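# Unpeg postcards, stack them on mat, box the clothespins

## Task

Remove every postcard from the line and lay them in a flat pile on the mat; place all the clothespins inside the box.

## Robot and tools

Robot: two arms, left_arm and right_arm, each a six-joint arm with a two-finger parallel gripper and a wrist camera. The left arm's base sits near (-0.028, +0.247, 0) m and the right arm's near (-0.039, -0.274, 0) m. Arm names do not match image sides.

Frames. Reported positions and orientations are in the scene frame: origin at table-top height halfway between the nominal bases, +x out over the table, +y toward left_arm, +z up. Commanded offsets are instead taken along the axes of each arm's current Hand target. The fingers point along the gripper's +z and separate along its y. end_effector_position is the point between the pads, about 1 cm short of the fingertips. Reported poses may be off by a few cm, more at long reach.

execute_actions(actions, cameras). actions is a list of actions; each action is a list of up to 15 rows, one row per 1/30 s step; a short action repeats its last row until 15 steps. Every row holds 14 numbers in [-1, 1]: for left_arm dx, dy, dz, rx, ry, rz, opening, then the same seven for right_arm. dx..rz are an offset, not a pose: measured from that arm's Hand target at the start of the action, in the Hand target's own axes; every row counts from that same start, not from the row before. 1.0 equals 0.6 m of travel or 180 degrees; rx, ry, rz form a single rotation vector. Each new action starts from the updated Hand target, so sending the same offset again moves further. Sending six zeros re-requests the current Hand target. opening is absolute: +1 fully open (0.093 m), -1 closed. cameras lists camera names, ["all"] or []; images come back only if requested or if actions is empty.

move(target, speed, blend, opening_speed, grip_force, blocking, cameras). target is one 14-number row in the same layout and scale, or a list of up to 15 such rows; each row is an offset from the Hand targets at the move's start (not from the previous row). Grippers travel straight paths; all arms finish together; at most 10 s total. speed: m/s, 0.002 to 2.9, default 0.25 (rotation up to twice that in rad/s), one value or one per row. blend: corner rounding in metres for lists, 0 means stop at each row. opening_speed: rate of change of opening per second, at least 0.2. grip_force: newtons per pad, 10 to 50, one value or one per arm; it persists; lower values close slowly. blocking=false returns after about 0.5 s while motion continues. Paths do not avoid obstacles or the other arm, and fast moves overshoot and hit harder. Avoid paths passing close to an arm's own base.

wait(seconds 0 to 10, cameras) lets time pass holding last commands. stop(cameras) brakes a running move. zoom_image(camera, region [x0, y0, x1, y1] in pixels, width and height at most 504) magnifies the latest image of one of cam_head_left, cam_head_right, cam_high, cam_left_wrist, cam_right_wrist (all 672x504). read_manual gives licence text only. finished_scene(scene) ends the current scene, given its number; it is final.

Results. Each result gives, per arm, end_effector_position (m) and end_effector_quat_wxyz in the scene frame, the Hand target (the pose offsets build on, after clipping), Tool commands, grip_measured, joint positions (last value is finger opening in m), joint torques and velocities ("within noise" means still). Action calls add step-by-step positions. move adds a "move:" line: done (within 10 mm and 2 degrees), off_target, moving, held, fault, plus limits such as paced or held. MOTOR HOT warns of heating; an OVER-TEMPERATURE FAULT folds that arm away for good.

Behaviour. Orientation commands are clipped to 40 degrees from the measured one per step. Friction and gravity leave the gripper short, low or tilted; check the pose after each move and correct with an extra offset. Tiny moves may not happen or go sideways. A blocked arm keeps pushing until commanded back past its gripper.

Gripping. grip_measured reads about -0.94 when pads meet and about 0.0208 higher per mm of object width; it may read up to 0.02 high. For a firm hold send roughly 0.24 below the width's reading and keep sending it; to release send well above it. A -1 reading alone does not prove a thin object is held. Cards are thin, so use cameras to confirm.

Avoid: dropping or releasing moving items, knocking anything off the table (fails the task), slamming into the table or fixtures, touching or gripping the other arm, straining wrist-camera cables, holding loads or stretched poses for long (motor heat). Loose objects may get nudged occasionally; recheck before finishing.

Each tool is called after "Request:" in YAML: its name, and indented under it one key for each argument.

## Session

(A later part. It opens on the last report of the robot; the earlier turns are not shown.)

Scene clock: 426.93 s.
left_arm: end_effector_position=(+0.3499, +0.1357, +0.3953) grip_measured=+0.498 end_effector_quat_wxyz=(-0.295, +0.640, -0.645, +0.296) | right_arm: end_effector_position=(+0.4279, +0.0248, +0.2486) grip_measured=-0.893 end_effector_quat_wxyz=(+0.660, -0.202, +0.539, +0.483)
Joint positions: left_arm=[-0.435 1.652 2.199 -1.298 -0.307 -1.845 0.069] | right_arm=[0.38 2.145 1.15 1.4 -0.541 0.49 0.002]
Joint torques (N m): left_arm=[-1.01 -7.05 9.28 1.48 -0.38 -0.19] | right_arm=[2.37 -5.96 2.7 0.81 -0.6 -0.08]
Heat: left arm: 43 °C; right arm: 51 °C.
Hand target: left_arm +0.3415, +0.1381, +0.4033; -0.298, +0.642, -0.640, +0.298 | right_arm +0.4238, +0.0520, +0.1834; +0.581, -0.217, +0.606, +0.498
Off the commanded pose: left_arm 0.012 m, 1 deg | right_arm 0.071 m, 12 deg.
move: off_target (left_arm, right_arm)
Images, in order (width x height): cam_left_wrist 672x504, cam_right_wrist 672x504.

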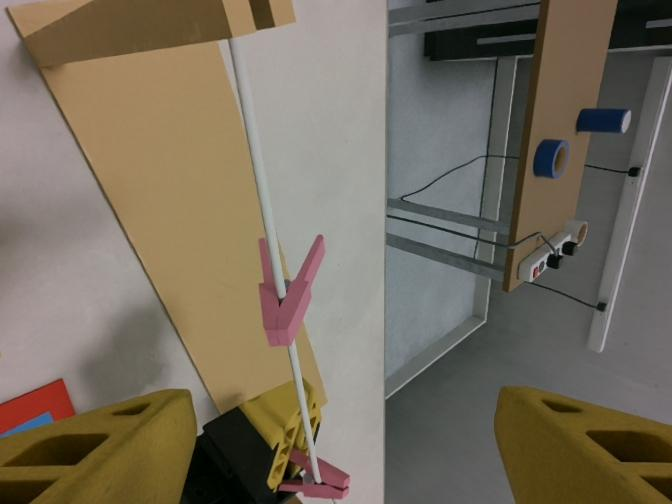

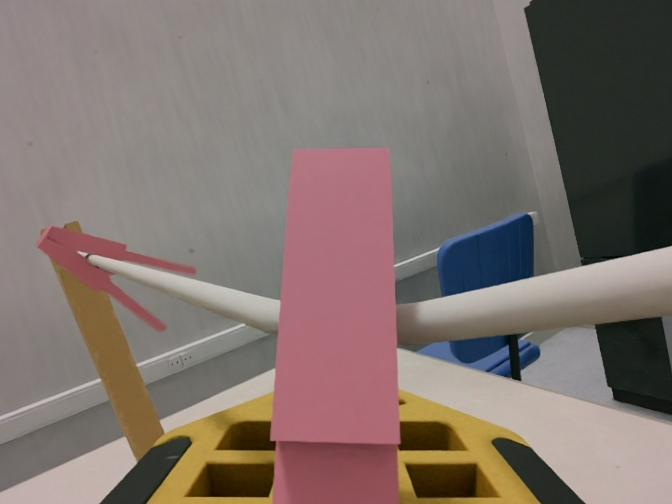

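Request:
move:
  target: [0,0,0,0,0,0,0.5,0.1,-0.05,0,0,0,0,-1]
  speed: 0.1
  cameras: ["cam_left_wrist","cam_right_wrist","cam_high","cam_head_left"]

Scene clock: 435.87 s.
left_arm: end_effector_position=(+0.3499, +0.1357, +0.3953) grip_measured=+0.498 end_effector_quat_wxyz=(-0.295, +0.640, -0.645, +0.296) | right_arm: end_effector_position=(+0.4504, +0.0271, +0.2295) grip_measured=-0.908 end_effector_quat_wxyz=(+0.684, -0.187, +0.524, +0.471)
Joint positions: left_arm=[-0.435 1.652 2.199 -1.298 -0.307 -1.845 0.069] | right_arm=[0.381 2.28 1.244 1.481 -0.488 0.482 0.002]
Joint torques (N m): left_arm=[-1.33 -7.13 9.18 1.49 -0.34 -0.23] | right_arm=[2.36 -0.91 -0.76 1.41 -1.13 0.05]
Heat: left arm: 43 °C; right arm: 49 °C.
Hand target: left_arm +0.3415, +0.1381, +0.4033; -0.298, +0.642, -0.640, +0.298 | right_arm +0.4352, +0.0586, +0.1176; +0.581, -0.217, +0.606, +0.498
Off the commanded pose: left_arm 0.012 m, 1 deg | right_arm 0.117 m, 16 deg.
move: off_target (left_arm, right_arm)
Images, in order (width x height): cam_head_left 672x504, cam_high 672x504, cam_left_wrist 672x504, cam_right_wrist 672x504.

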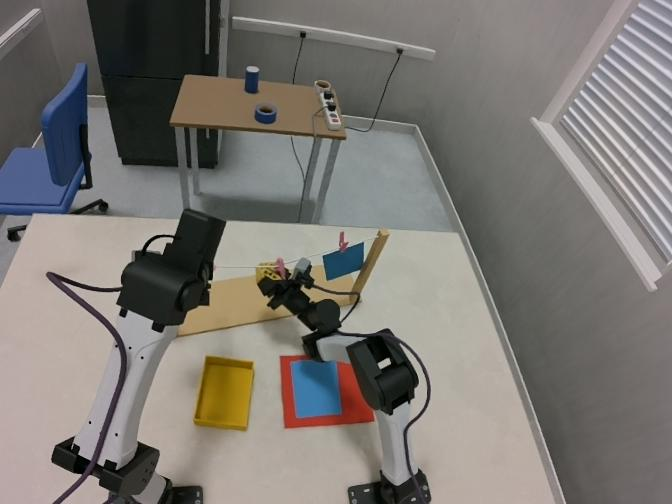

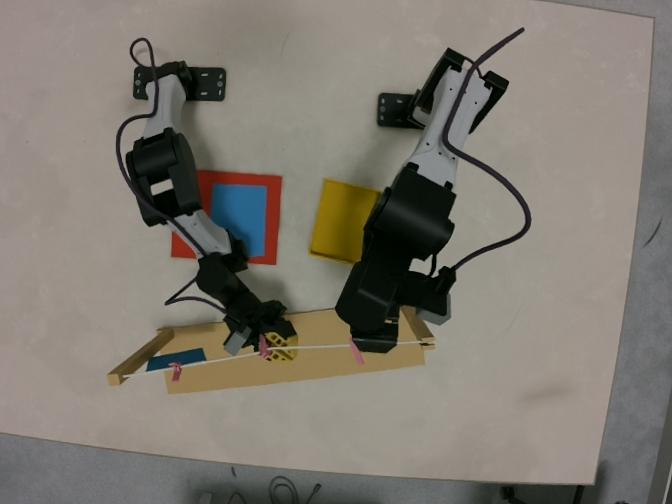

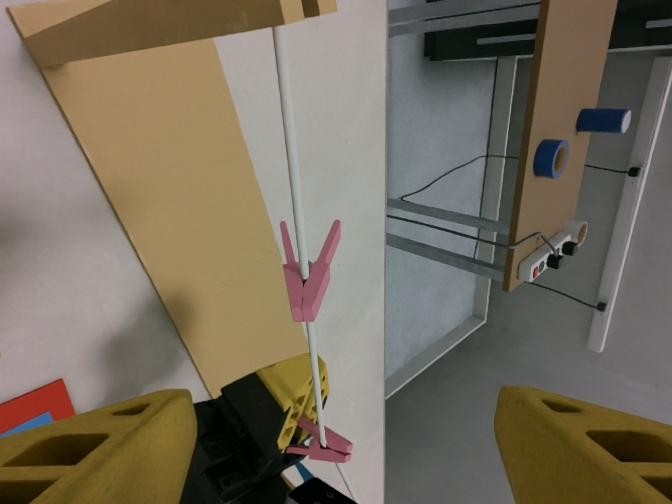

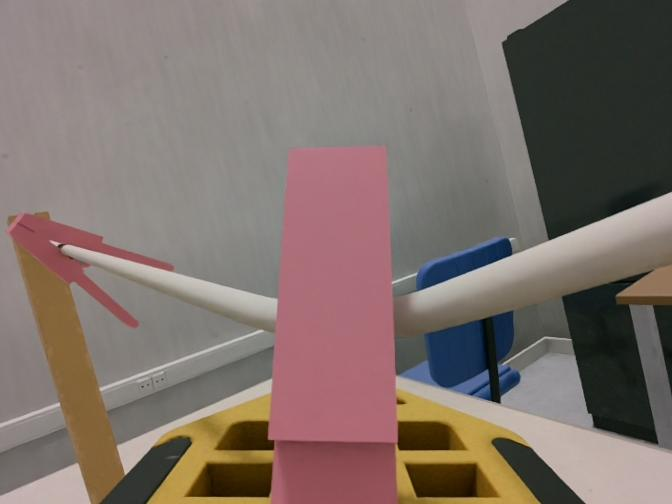

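Request:
move:
  target:
    - [0,0,0,0,0,0,0.5,-0.1,0.01,0,0,0,0,-1]
    - [0,0,0,0,0,0,0.5,-0.1,0.01,0,0,0,0,0.2]
    - [0,0,0,0,0,0,0.5,-0.09,0.028,-0.25,0,0,0,0.2]
    - [0,0,0,0,0,0,0.5,-0.03,-0.0,-0.25,-0.215,-0.184,-0.108,0.4]
  speed: 0.12
  opening_speed: 0.6
  cameras: ["all"]

Scene clock: 468.73 s.
left_arm: end_effector_position=(+0.3499, +0.1357, +0.3953) grip_measured=+0.498 end_effector_quat_wxyz=(-0.295, +0.640, -0.645, +0.296) | right_arm: end_effector_position=(+0.3654, -0.0728, +0.1010) grip_measured=+0.198 end_effector_quat_wxyz=(+0.537, -0.518, +0.471, +0.470)
Joint positions: left_arm=[-0.435 1.652 2.199 -1.298 -0.307 -1.845 0.069] | right_arm=[0.049 2.345 1.055 1.48 -1.468 0.076 0.055]
Joint torques (N m): left_arm=[-0.94 -6.93 9.13 1.53 -0.32 -0.21] | right_arm=[-0.58 -8.77 5.68 2.38 -0.13 -0.2]
Heat: left arm: 43 °C; right arm: 46 °C.
Hand target: left_arm +0.3415, +0.1381, +0.4033; -0.298, +0.642, -0.640, +0.298 | right_arm +0.3660, -0.0753, +0.1084; +0.681, -0.369, +0.221, +0.593
Tool commands: left_gripper/opening=+0.5 right_gripper/opening=+0.2
Off the commanded pose: left_arm 0.012 m, 1 deg | right_arm 0.008 m, 46 deg; orientation clipped.
joint sent to its limit (right arm) — joint 4 (wrist pitch), upper limit. The joint targets are off in orientation, not in position.
move: off_target (left_arm, right_arm; path cut at 10 s); path passed 3 of 4 targets; target 4's new opening was not sent; target 2's new opening was sent with right_arm's hand 0.064 m and 14 deg from that target; limits=paced

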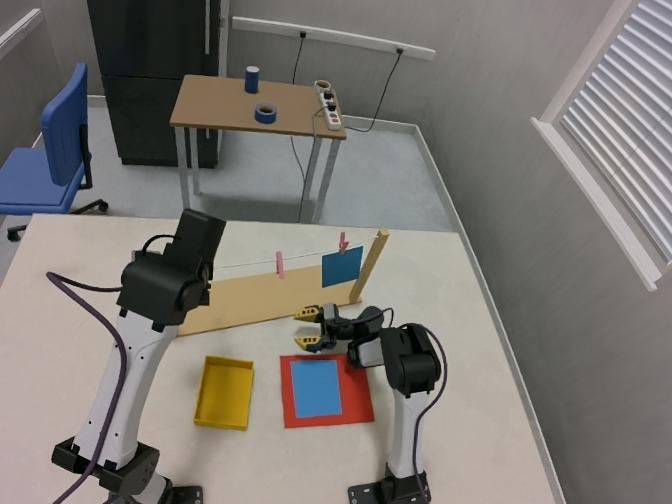

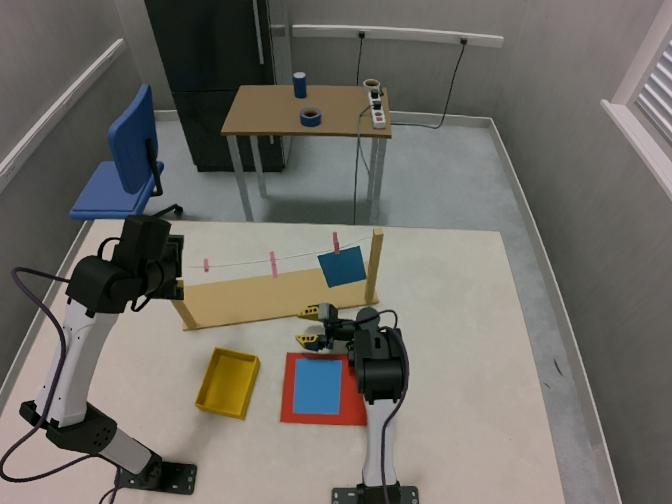

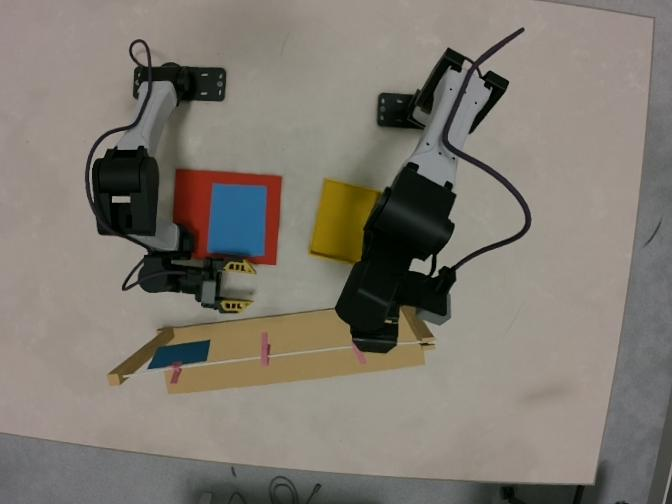

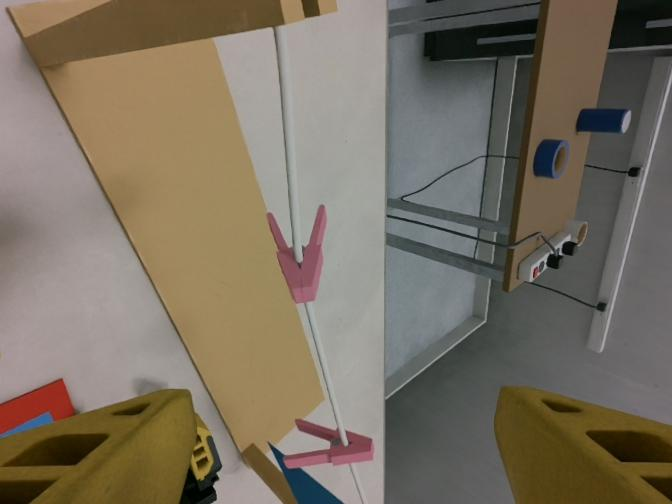

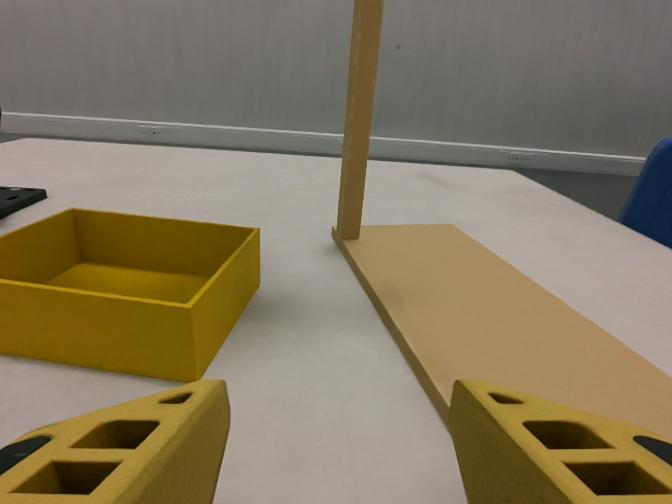

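Request:
move:
  target: [0,0,0,0,0,0,0.5,-0.185,0.012,0.21,0.148,0.533,-0.469,0.7]
  cameras: ["cam_left_wrist","cam_right_wrist","cam_high"]

Scene clock: 486.57 s.
left_arm: end_effector_position=(+0.3499, +0.1357, +0.3953) grip_measured=+0.498 end_effector_quat_wxyz=(-0.295, +0.640, -0.645, +0.296) | right_arm: end_effector_position=(+0.3185, -0.0510, +0.2633) grip_measured=+0.698 end_effector_quat_wxyz=(+0.548, -0.563, +0.440, -0.434)
Joint positions: left_arm=[-0.435 1.652 2.199 -1.298 -0.307 -1.845 0.069] | right_arm=[0.724 1.352 0.693 0.635 0.519 -1.565 0.079]
Joint torques (N m): left_arm=[-1.16 -6.94 9.16 1.5 -0.35 -0.18] | right_arm=[0.23 -4.38 7.45 2.25 0.1 -0.05]
Heat: left arm: 43 °C; right arm: 46 °C.
Hand target: left_arm +0.3415, +0.1381, +0.4033; -0.298, +0.642, -0.640, +0.298 | right_arm +0.3198, -0.0503, +0.2682; +0.554, -0.553, +0.440, -0.439
Off the commanded pose: left_arm 0.012 m, 1 deg | right_arm 0.005 m, 1 deg.
move: off_target (left_arm)
Images, in order (width x height): cam_high 672x504, cam_left_wrist 672x504, cam_right_wrist 672x504.

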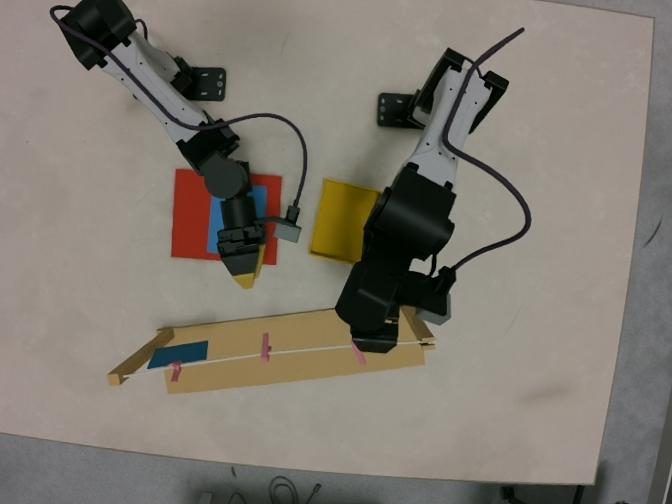

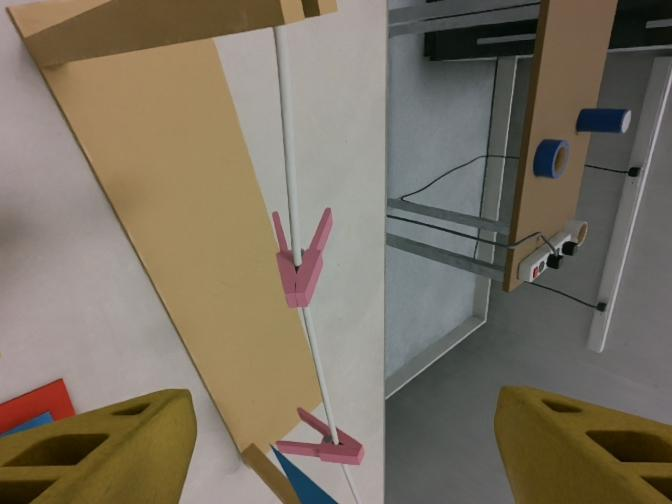

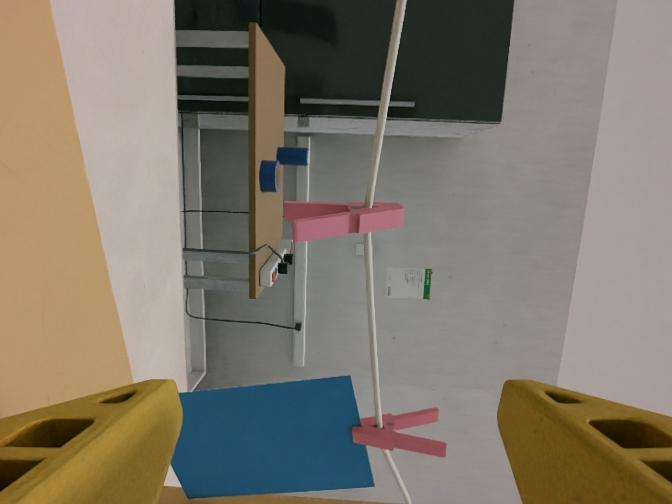

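Request:
move:
  target: [0,0,0,0,0,0,0.5,0,0.13,0.107,0.25,0,0,0.9]
  cameras: ["cam_left_wrist","cam_right_wrist","cam_high"]

Scene clock: 496.53 s.
left_arm: end_effector_position=(+0.3499, +0.1357, +0.3953) grip_measured=+0.498 end_effector_quat_wxyz=(-0.295, +0.640, -0.645, +0.296) | right_arm: end_effector_position=(+0.3815, -0.0371, +0.1666) grip_measured=+0.897 end_effector_quat_wxyz=(+0.581, -0.522, +0.388, -0.488)
Joint positions: left_arm=[-0.435 1.652 2.199 -1.298 -0.307 -1.845 0.069] | right_arm=[0.622 2.021 0.698 1.49 0.415 -1.698 0.088]
Joint torques (N m): left_arm=[-1.11 -7.23 9.32 1.52 -0.35 -0.2] | right_arm=[-0.46 -7.3 6.22 2.91 -0.32 0.13]
Heat: left arm: 43 °C; right arm: 47 °C.
Hand target: left_arm +0.3415, +0.1381, +0.4033; -0.298, +0.642, -0.640, +0.298 | right_arm +0.3823, -0.0357, +0.1900; +0.723, -0.300, +0.239, -0.575
Off the commanded pose: left_arm 0.012 m, 1 deg | right_arm 0.024 m, 36 deg.
joint sent to its limit (right arm) — joint 4 (wrist pitch), upper limit. The joint targets are off in orientation, not in position.
move: off_target (left_arm, right_arm)
Images, in order (width x height): cam_high 672x504, cam_left_wrist 672x504, cam_right_wrist 672x504.

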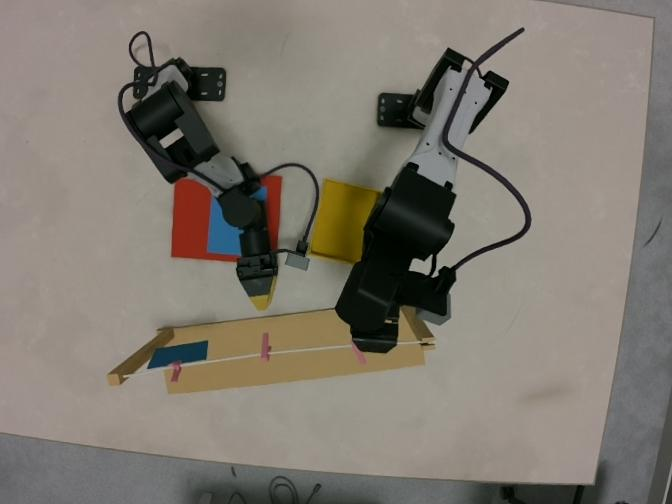

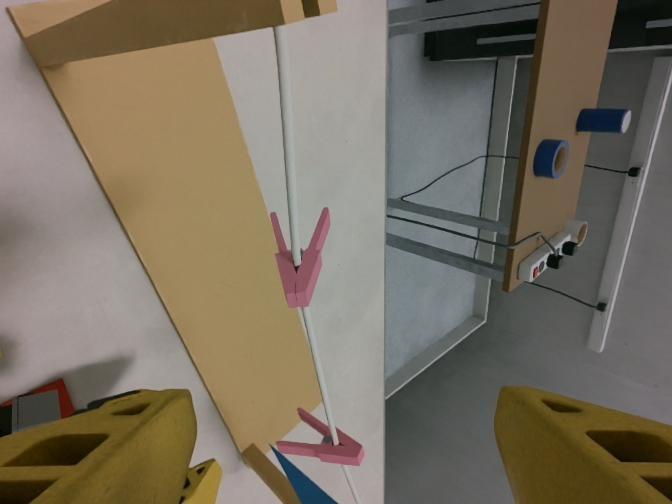

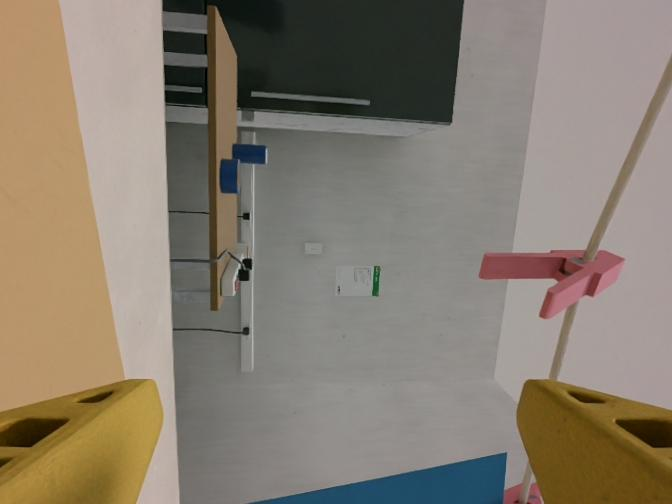

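Request:
move:
  target: [0.063,0.193,0.205,0.498,-0.02,0.595,0.5,0.11,-0.258,-0.117,-0.22,0,0,0.4]
  cameras: ["all"]

Scene clock: 521.27 s.
left_arm: end_effector_position=(+0.3571, +0.0982, +0.2288) grip_measured=+0.498 end_effector_quat_wxyz=(+0.708, +0.402, +0.514, -0.271) | right_arm: end_effector_position=(+0.2438, -0.1346, +0.2488) grip_measured=+0.402 end_effector_quat_wxyz=(+0.576, -0.533, +0.415, -0.461)
Joint positions: left_arm=[-0.039 1.733 0.638 1.371 0.992 0.066 0.069] | right_arm=[0.663 0.847 0.264 0.682 0.458 -1.628 0.064]
Joint torques (N m): left_arm=[0.59 -5.31 9.28 2.08 -0.03 0.02] | right_arm=[0.4 -2.33 6.74 2.06 0.04 0.11]
Heat: left arm: 43 °C; right arm: 49 °C.
Hand target: left_arm +0.3611, +0.1002, +0.2356; +0.719, +0.412, +0.496, -0.258 | right_arm +0.2423, -0.1360, +0.2499; +0.579, -0.527, +0.419, -0.460
Off the commanded pose: left_arm 0.008 m, 3 deg | right_arm 0.002 m, 1 deg.
move: off_target (left_arm)

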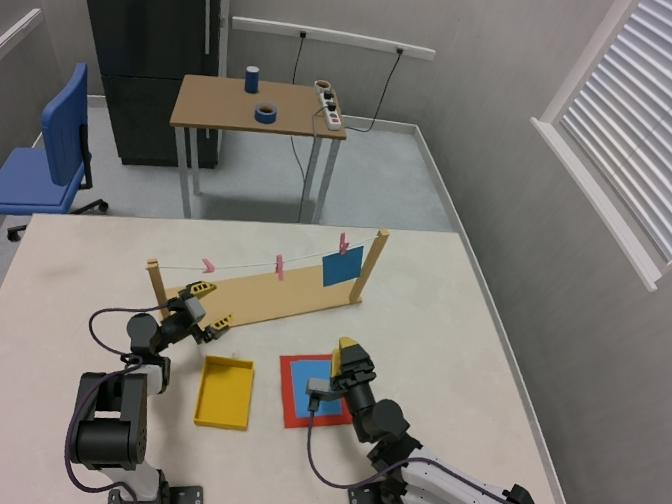

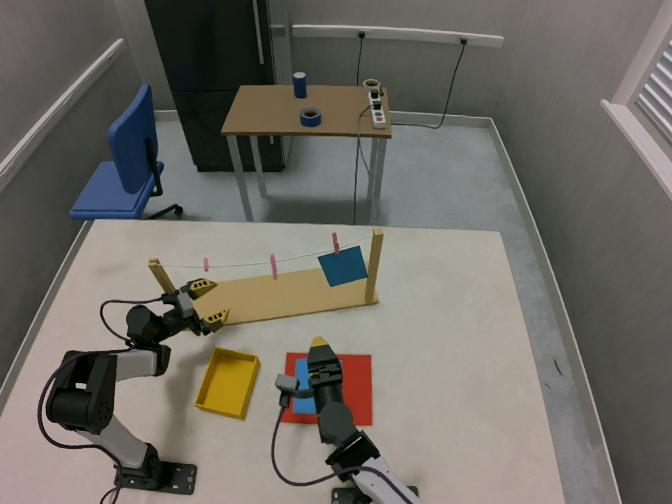

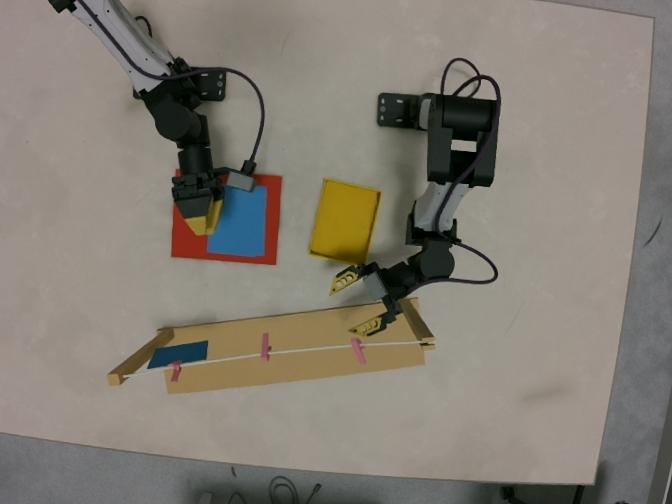

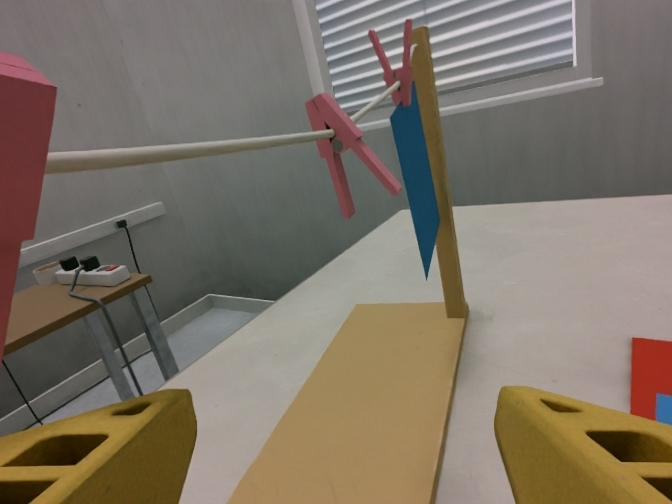

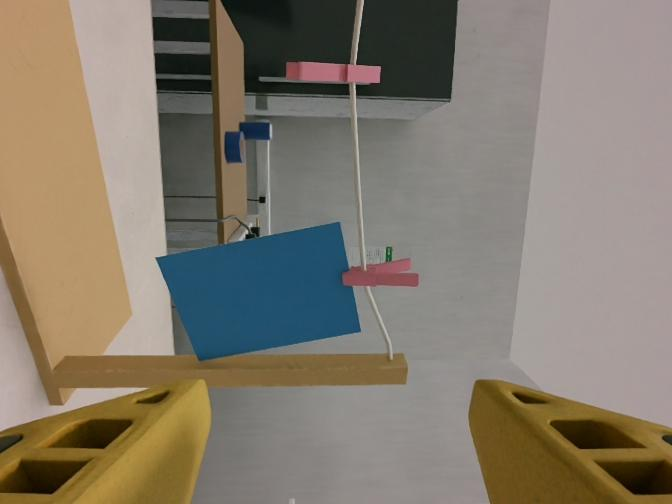

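Request:
move:
  target: [0,0.0,0.12,0,0,-0.19,0.45,0,0,0,0,0,0,0.4]
  speed: 0.15
  cameras: ["cam_high","cam_left_wrist","cam_right_wrist"]

Scene clock: 528.87 s.
left_arm: end_effector_position=(+0.3911, +0.0426, +0.2464) grip_measured=+0.452 end_effector_quat_wxyz=(+0.612, +0.251, +0.595, -0.457) | right_arm: end_effector_position=(+0.2438, -0.1346, +0.2487) grip_measured=+0.402 end_effector_quat_wxyz=(+0.576, -0.533, +0.415, -0.461)
Joint positions: left_arm=[-0.2 1.81 0.83 1.232 0.843 -0.432 0.067] | right_arm=[0.663 0.847 0.264 0.681 0.458 -1.628 0.064]
Joint torques (N m): left_arm=[-0.85 -6.42 10.28 1.81 -0.19 -0.16] | right_arm=[0.39 -2.32 6.75 2.06 0.04 0.11]
Heat: left arm: 43 °C; right arm: 48 °C.
Hand target: left_arm +0.3971, +0.0391, +0.2479; +0.612, +0.249, +0.595, -0.458 | right_arm +0.2423, -0.1360, +0.2499; +0.579, -0.527, +0.419, -0.460
Off the commanded pose: left_arm 0.007 m, 0 deg | right_arm 0.002 m, 1 deg.
move: done
Images, in order (width x height): cam_high 672x504, cam_left_wrist 672x504, cam_right_wrist 672x504.

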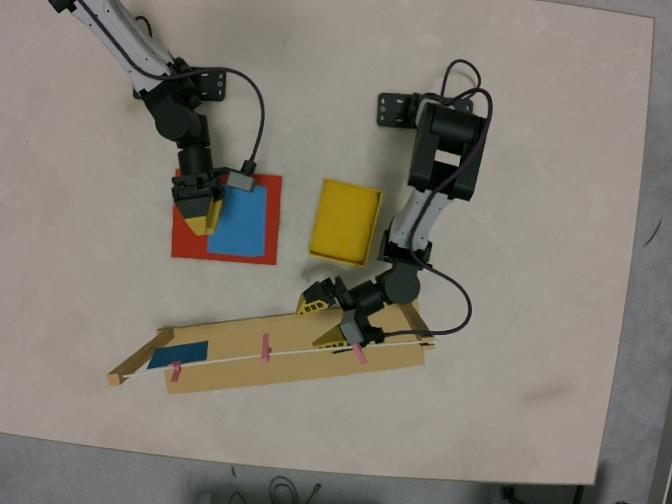

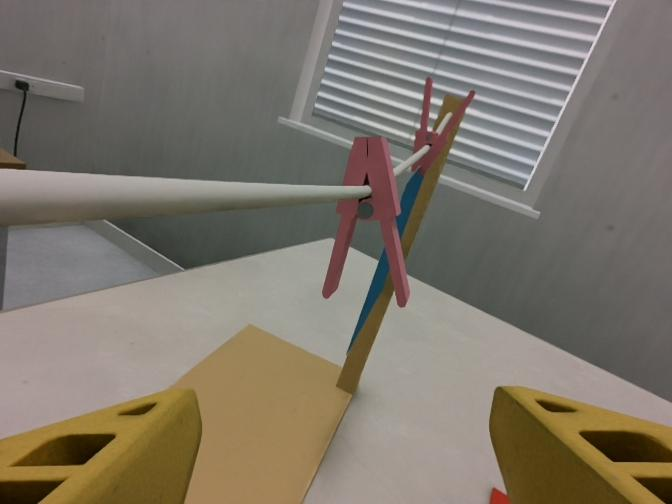

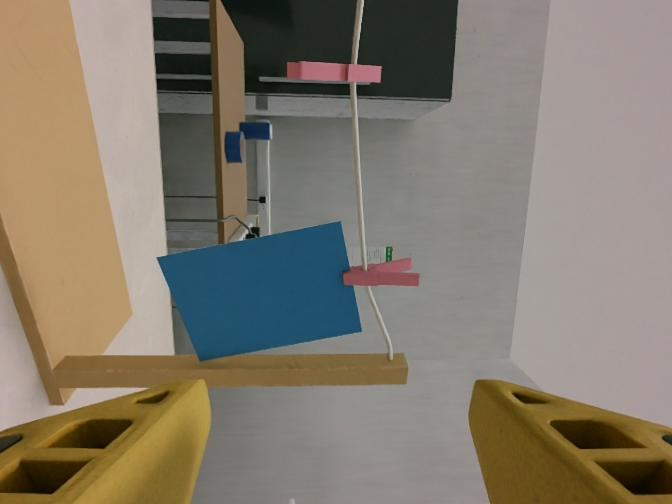

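Request:
move:
  target: [0,-0.01,0.12,0,0,0,0.45,0,0,0,0,0,0,0.4]
  speed: 0.12
  cameras: ["cam_high","cam_left_wrist"]

Scene clock: 532.90 s.
left_arm: end_effector_position=(+0.4215, -0.0211, +0.2622) grip_measured=+0.452 end_effector_quat_wxyz=(+0.610, +0.246, +0.594, -0.463) | right_arm: end_effector_position=(+0.2439, -0.1346, +0.2486) grip_measured=+0.402 end_effector_quat_wxyz=(+0.576, -0.533, +0.415, -0.461)
Joint positions: left_arm=[-0.348 1.913 1.057 1.082 0.7 -0.404 0.067] | right_arm=[0.663 0.847 0.264 0.681 0.458 -1.628 0.064]
Joint torques (N m): left_arm=[-0.8 -7.5 10.95 1.81 -0.16 0.05] | right_arm=[0.4 -2.33 6.74 2.06 0.04 0.11]
Heat: left arm: 43 °C; right arm: 48 °C.
Hand target: left_arm +0.4280, -0.0248, +0.2616; +0.612, +0.249, +0.595, -0.458 | right_arm +0.2423, -0.1360, +0.2499; +0.579, -0.527, +0.419, -0.460
Off the commanded pose: left_arm 0.007 m, 1 deg | right_arm 0.003 m, 1 deg.
move: done
Images, in order (width x height): cam_high 672x504, cam_left_wrist 672x504.

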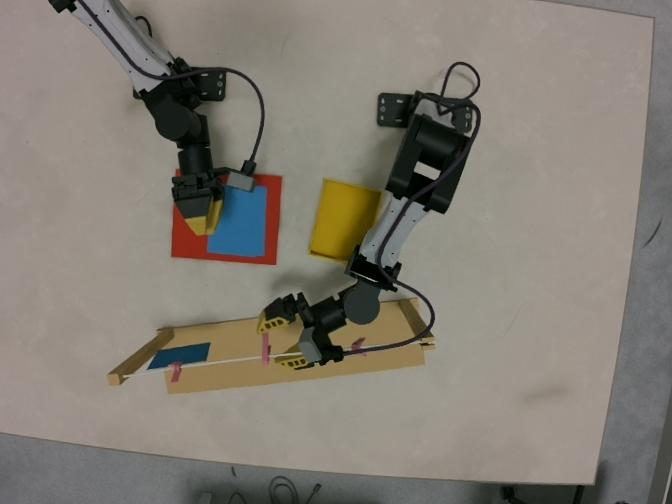

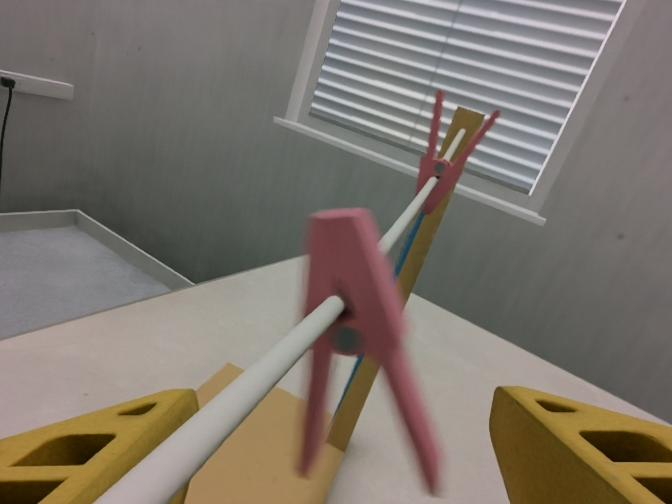

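Request:
move:
  target:
    - [0,-0.008,0.0,0,0,0,0.45,0,0,0,0,0,0,0.4]
    - [0.012,-0.008,0.062,0,0,-0.03,0.45,0,0,0,0,0,0,0.4]
    - [0.012,-0.008,0.062,0,0,-0.03,-0.25,0,0,0,0,0,0,0.4]
  speed: 0.08
  opening_speed: 0.4
  cameras: ["cam_high","cam_left_wrist"]

Scene clock: 541.93 s.
left_arm: end_effector_position=(+0.4362, -0.0557, +0.2614) grip_measured=-0.248 end_effector_quat_wxyz=(+0.588, +0.222, +0.607, -0.486) | right_arm: end_effector_position=(+0.2439, -0.1346, +0.2486) grip_measured=+0.402 end_effector_quat_wxyz=(+0.576, -0.533, +0.415, -0.461)
Joint positions: left_arm=[-0.416 1.991 1.181 1.016 0.635 -0.462 0.033] | right_arm=[0.663 0.847 0.264 0.681 0.458 -1.628 0.064]
Joint torques (N m): left_arm=[-0.84 -8.08 11.28 1.98 -0.2 -0.11] | right_arm=[0.4 -2.33 6.75 2.06 0.04 0.11]
Heat: left arm: 44 °C; right arm: 48 °C.
Hand target: left_arm +0.4416, -0.0605, +0.2620; +0.590, +0.220, +0.606, -0.487 | right_arm +0.2423, -0.1360, +0.2499; +0.579, -0.527, +0.419, -0.460
Off the commanded pose: left_arm 0.007 m, 0 deg | right_arm 0.003 m, 1 deg.
move: done
Images, in order (width x height): cam_high 672x504, cam_left_wrist 672x504.

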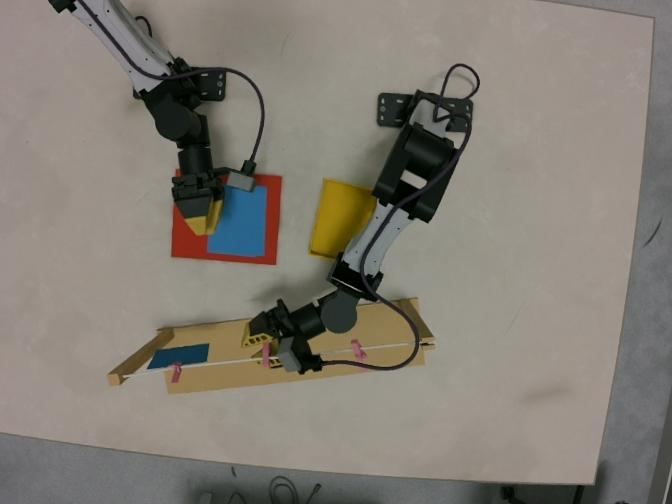

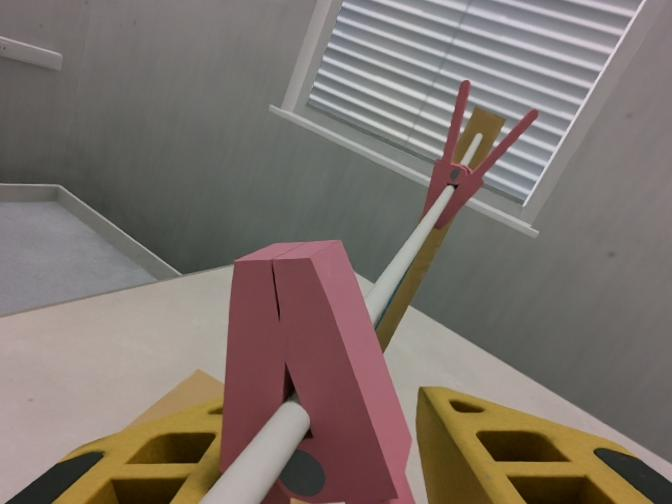

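Request:
move:
  target:
    - [0,0,0.0,0,0,0,0.2,0,0,0,0,0,0,0.4]
    - [0.032,0.01,-0.012,0,0,0,0.2,0,0,0,0,0,0,0.4]
    - [0.032,0.01,-0.012,0,0,0,-0.35,0,0,0,0,0,0,0.4]
  speed: 0.08
  opening_speed: 0.4
  cameras: ["cam_high","cam_left_wrist"]

Scene clock: 549.20 s.
left_arm: end_effector_position=(+0.4389, -0.0568, +0.2529) grip_measured=-0.347 end_effector_quat_wxyz=(+0.593, +0.224, +0.602, -0.486) | right_arm: end_effector_position=(+0.2439, -0.1346, +0.2486) grip_measured=+0.402 end_effector_quat_wxyz=(+0.576, -0.533, +0.415, -0.461)
Joint positions: left_arm=[-0.416 2.025 1.181 1.063 0.635 -0.462 0.029] | right_arm=[0.663 0.847 0.264 0.681 0.458 -1.628 0.064]
Joint torques (N m): left_arm=[-0.39 -8.24 6.34 2.32 -0.12 -0.14] | right_arm=[0.4 -2.33 6.75 2.06 0.04 0.11]
Heat: left arm: 44 °C; right arm: 48 °C.
Hand target: left_arm +0.4390, -0.0577, +0.2411; +0.590, +0.220, +0.606, -0.487 | right_arm +0.2423, -0.1360, +0.2499; +0.579, -0.527, +0.419, -0.460
Off the commanded pose: left_arm 0.012 m, 1 deg | right_arm 0.003 m, 1 deg.
move: off_target (left_arm); target 3's new opening was sent with left_arm's hand 0.012 m and 1 deg from that target
Images, in order (width x height): cam_high 672x504, cam_left_wrist 672x504.

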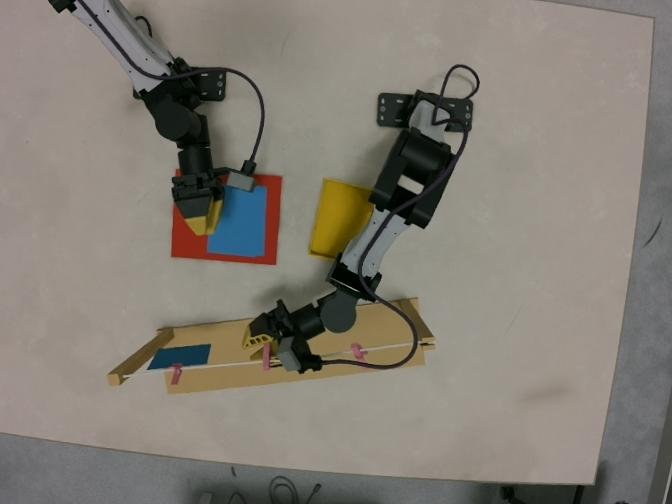

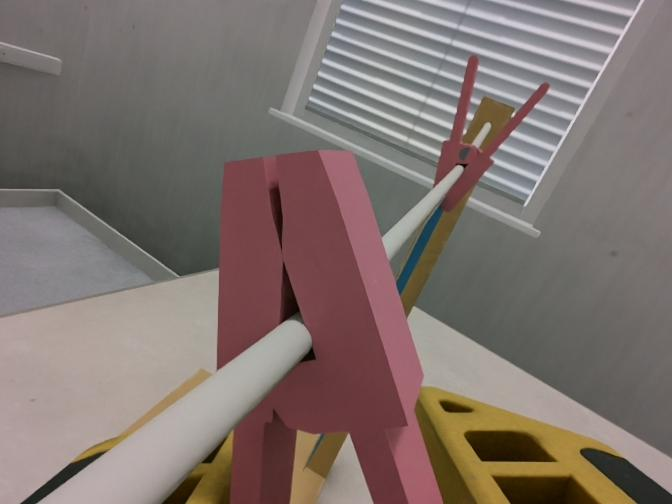

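Jaw is already opening. Squeeze.

Request:
move:
  target: [0,0,0,0,0,0,-0.9,0,0,0,0,0,0,0.4]
  opening_speed: 0.3
  cameras: ["cam_high","cam_left_wrist"]

Scene clock: 552.87 s.
left_arm: end_effector_position=(+0.4389, -0.0568, +0.2529) grip_measured=-0.763 end_effector_quat_wxyz=(+0.593, +0.224, +0.602, -0.486) | right_arm: end_effector_position=(+0.2439, -0.1346, +0.2486) grip_measured=+0.402 end_effector_quat_wxyz=(+0.576, -0.533, +0.415, -0.461)
Joint positions: left_arm=[-0.416 2.025 1.181 1.063 0.635 -0.462 0.009] | right_arm=[0.663 0.847 0.264 0.681 0.458 -1.628 0.064]
Joint torques (N m): left_arm=[-0.51 -8.39 6.42 2.3 -0.16 -0.16] | right_arm=[0.4 -2.33 6.75 2.06 0.05 0.11]
Heat: left arm: 44 °C; right arm: 48 °C.
Hand target: left_arm +0.4390, -0.0577, +0.2411; +0.590, +0.220, +0.606, -0.487 | right_arm +0.2423, -0.1360, +0.2499; +0.579, -0.527, +0.419, -0.460
Off the commanded pose: left_arm 0.012 m, 1 deg | right_arm 0.003 m, 1 deg.
move: off_target (left_arm)
Images, in order (width x height): cam_high 672x504, cam_left_wrist 672x504.

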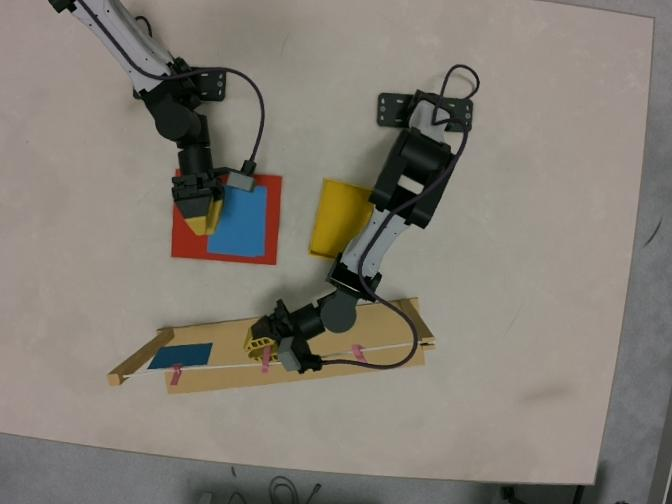

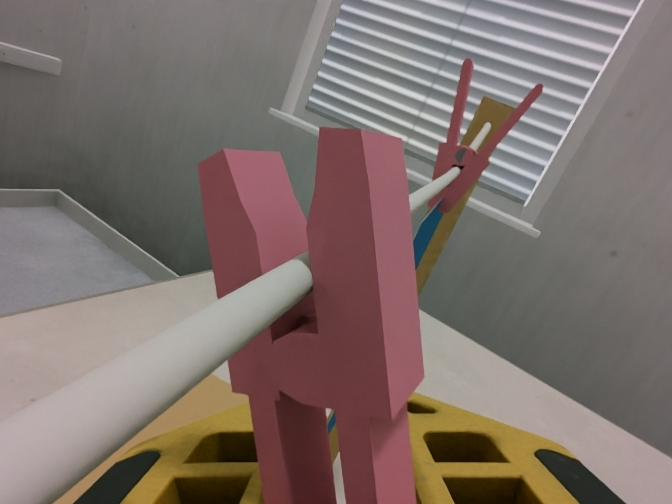

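Jaws wide open. Pull along local +x (down).

Request:
move:
  target:
    - [0.13,0,0,0,0,0,-0.9,0,0,0,0,0,0,0.4]
    - [0.13,0.0,-0.2,0,0,0,-0.9,0,0,0,0,0,0,0.4]
  speed: 0.1
  cameras: ["all"]

Scene clock: 558.73 s.
left_arm: end_effector_position=(+0.3448, -0.0088, +0.2156) grip_measured=-0.781 end_effector_quat_wxyz=(+0.636, +0.308, +0.534, -0.465) | right_arm: end_effector_position=(+0.2439, -0.1346, +0.2486) grip_measured=+0.402 end_effector_quat_wxyz=(+0.576, -0.533, +0.415, -0.461)
Joint positions: left_arm=[-0.353 1.94 0.717 1.573 0.79 -0.361 0.008] | right_arm=[0.663 0.847 0.264 0.681 0.458 -1.628 0.064]
Joint torques (N m): left_arm=[5.48 -0.13 -2.69 1.84 -0.59 -1.22] | right_arm=[0.4 -2.33 6.75 2.06 0.05 0.11]
Heat: left arm: 43 °C; right arm: 48 °C.
Hand target: left_arm +0.3628, +0.0203, +0.1482; +0.590, +0.220, +0.606, -0.487 | right_arm +0.2423, -0.1360, +0.2499; +0.579, -0.527, +0.419, -0.460
Off the commanded pose: left_arm 0.075 m, 14 deg | right_arm 0.003 m, 1 deg.
joint sent to its limit (left arm) — joint 4 (wrist pitch), upper limit. The joint targets are off in position, not in orientation.
move: off_target (left_arm)

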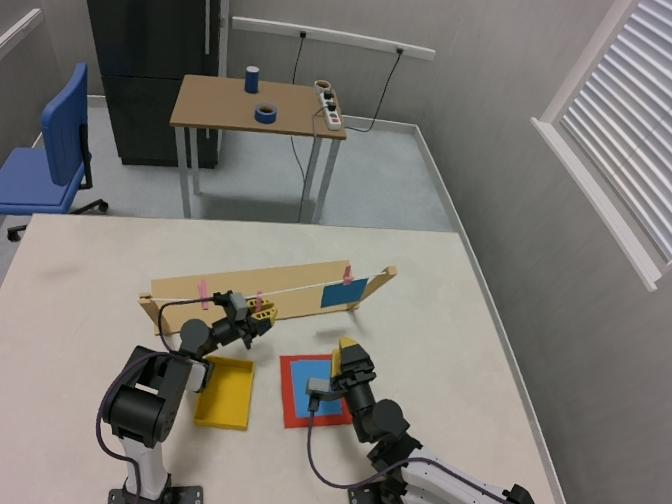

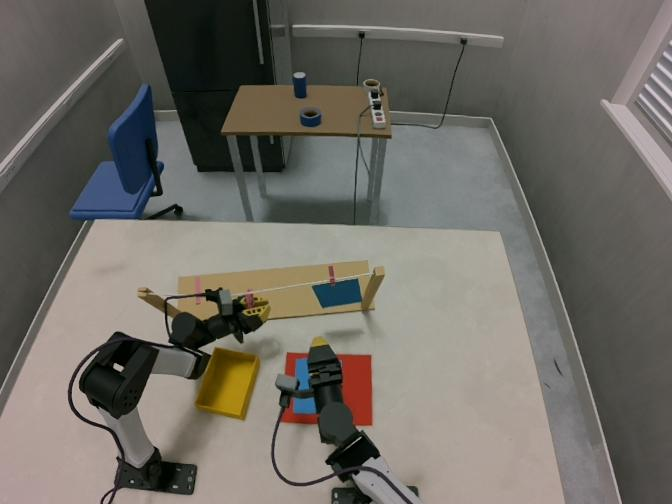

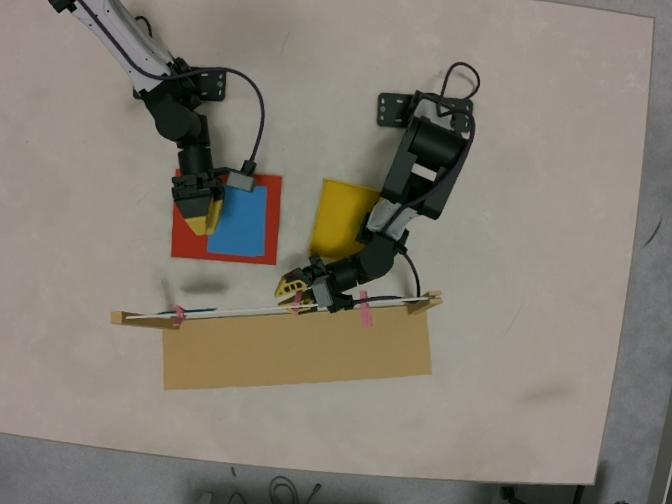

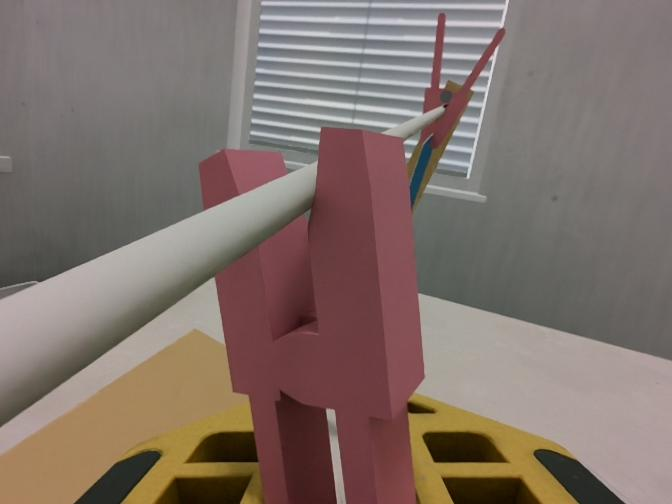

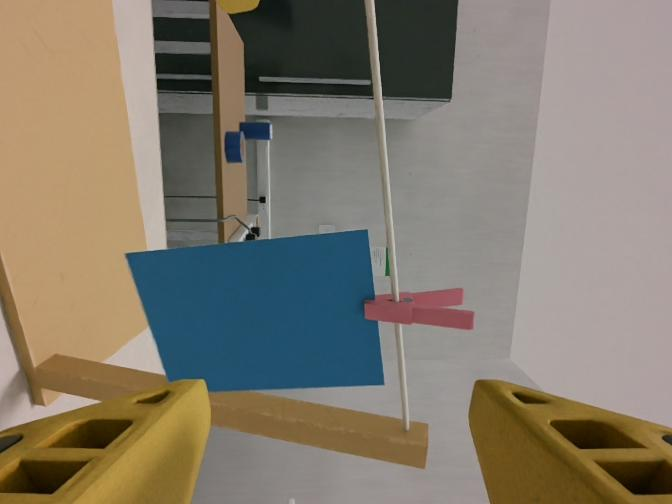

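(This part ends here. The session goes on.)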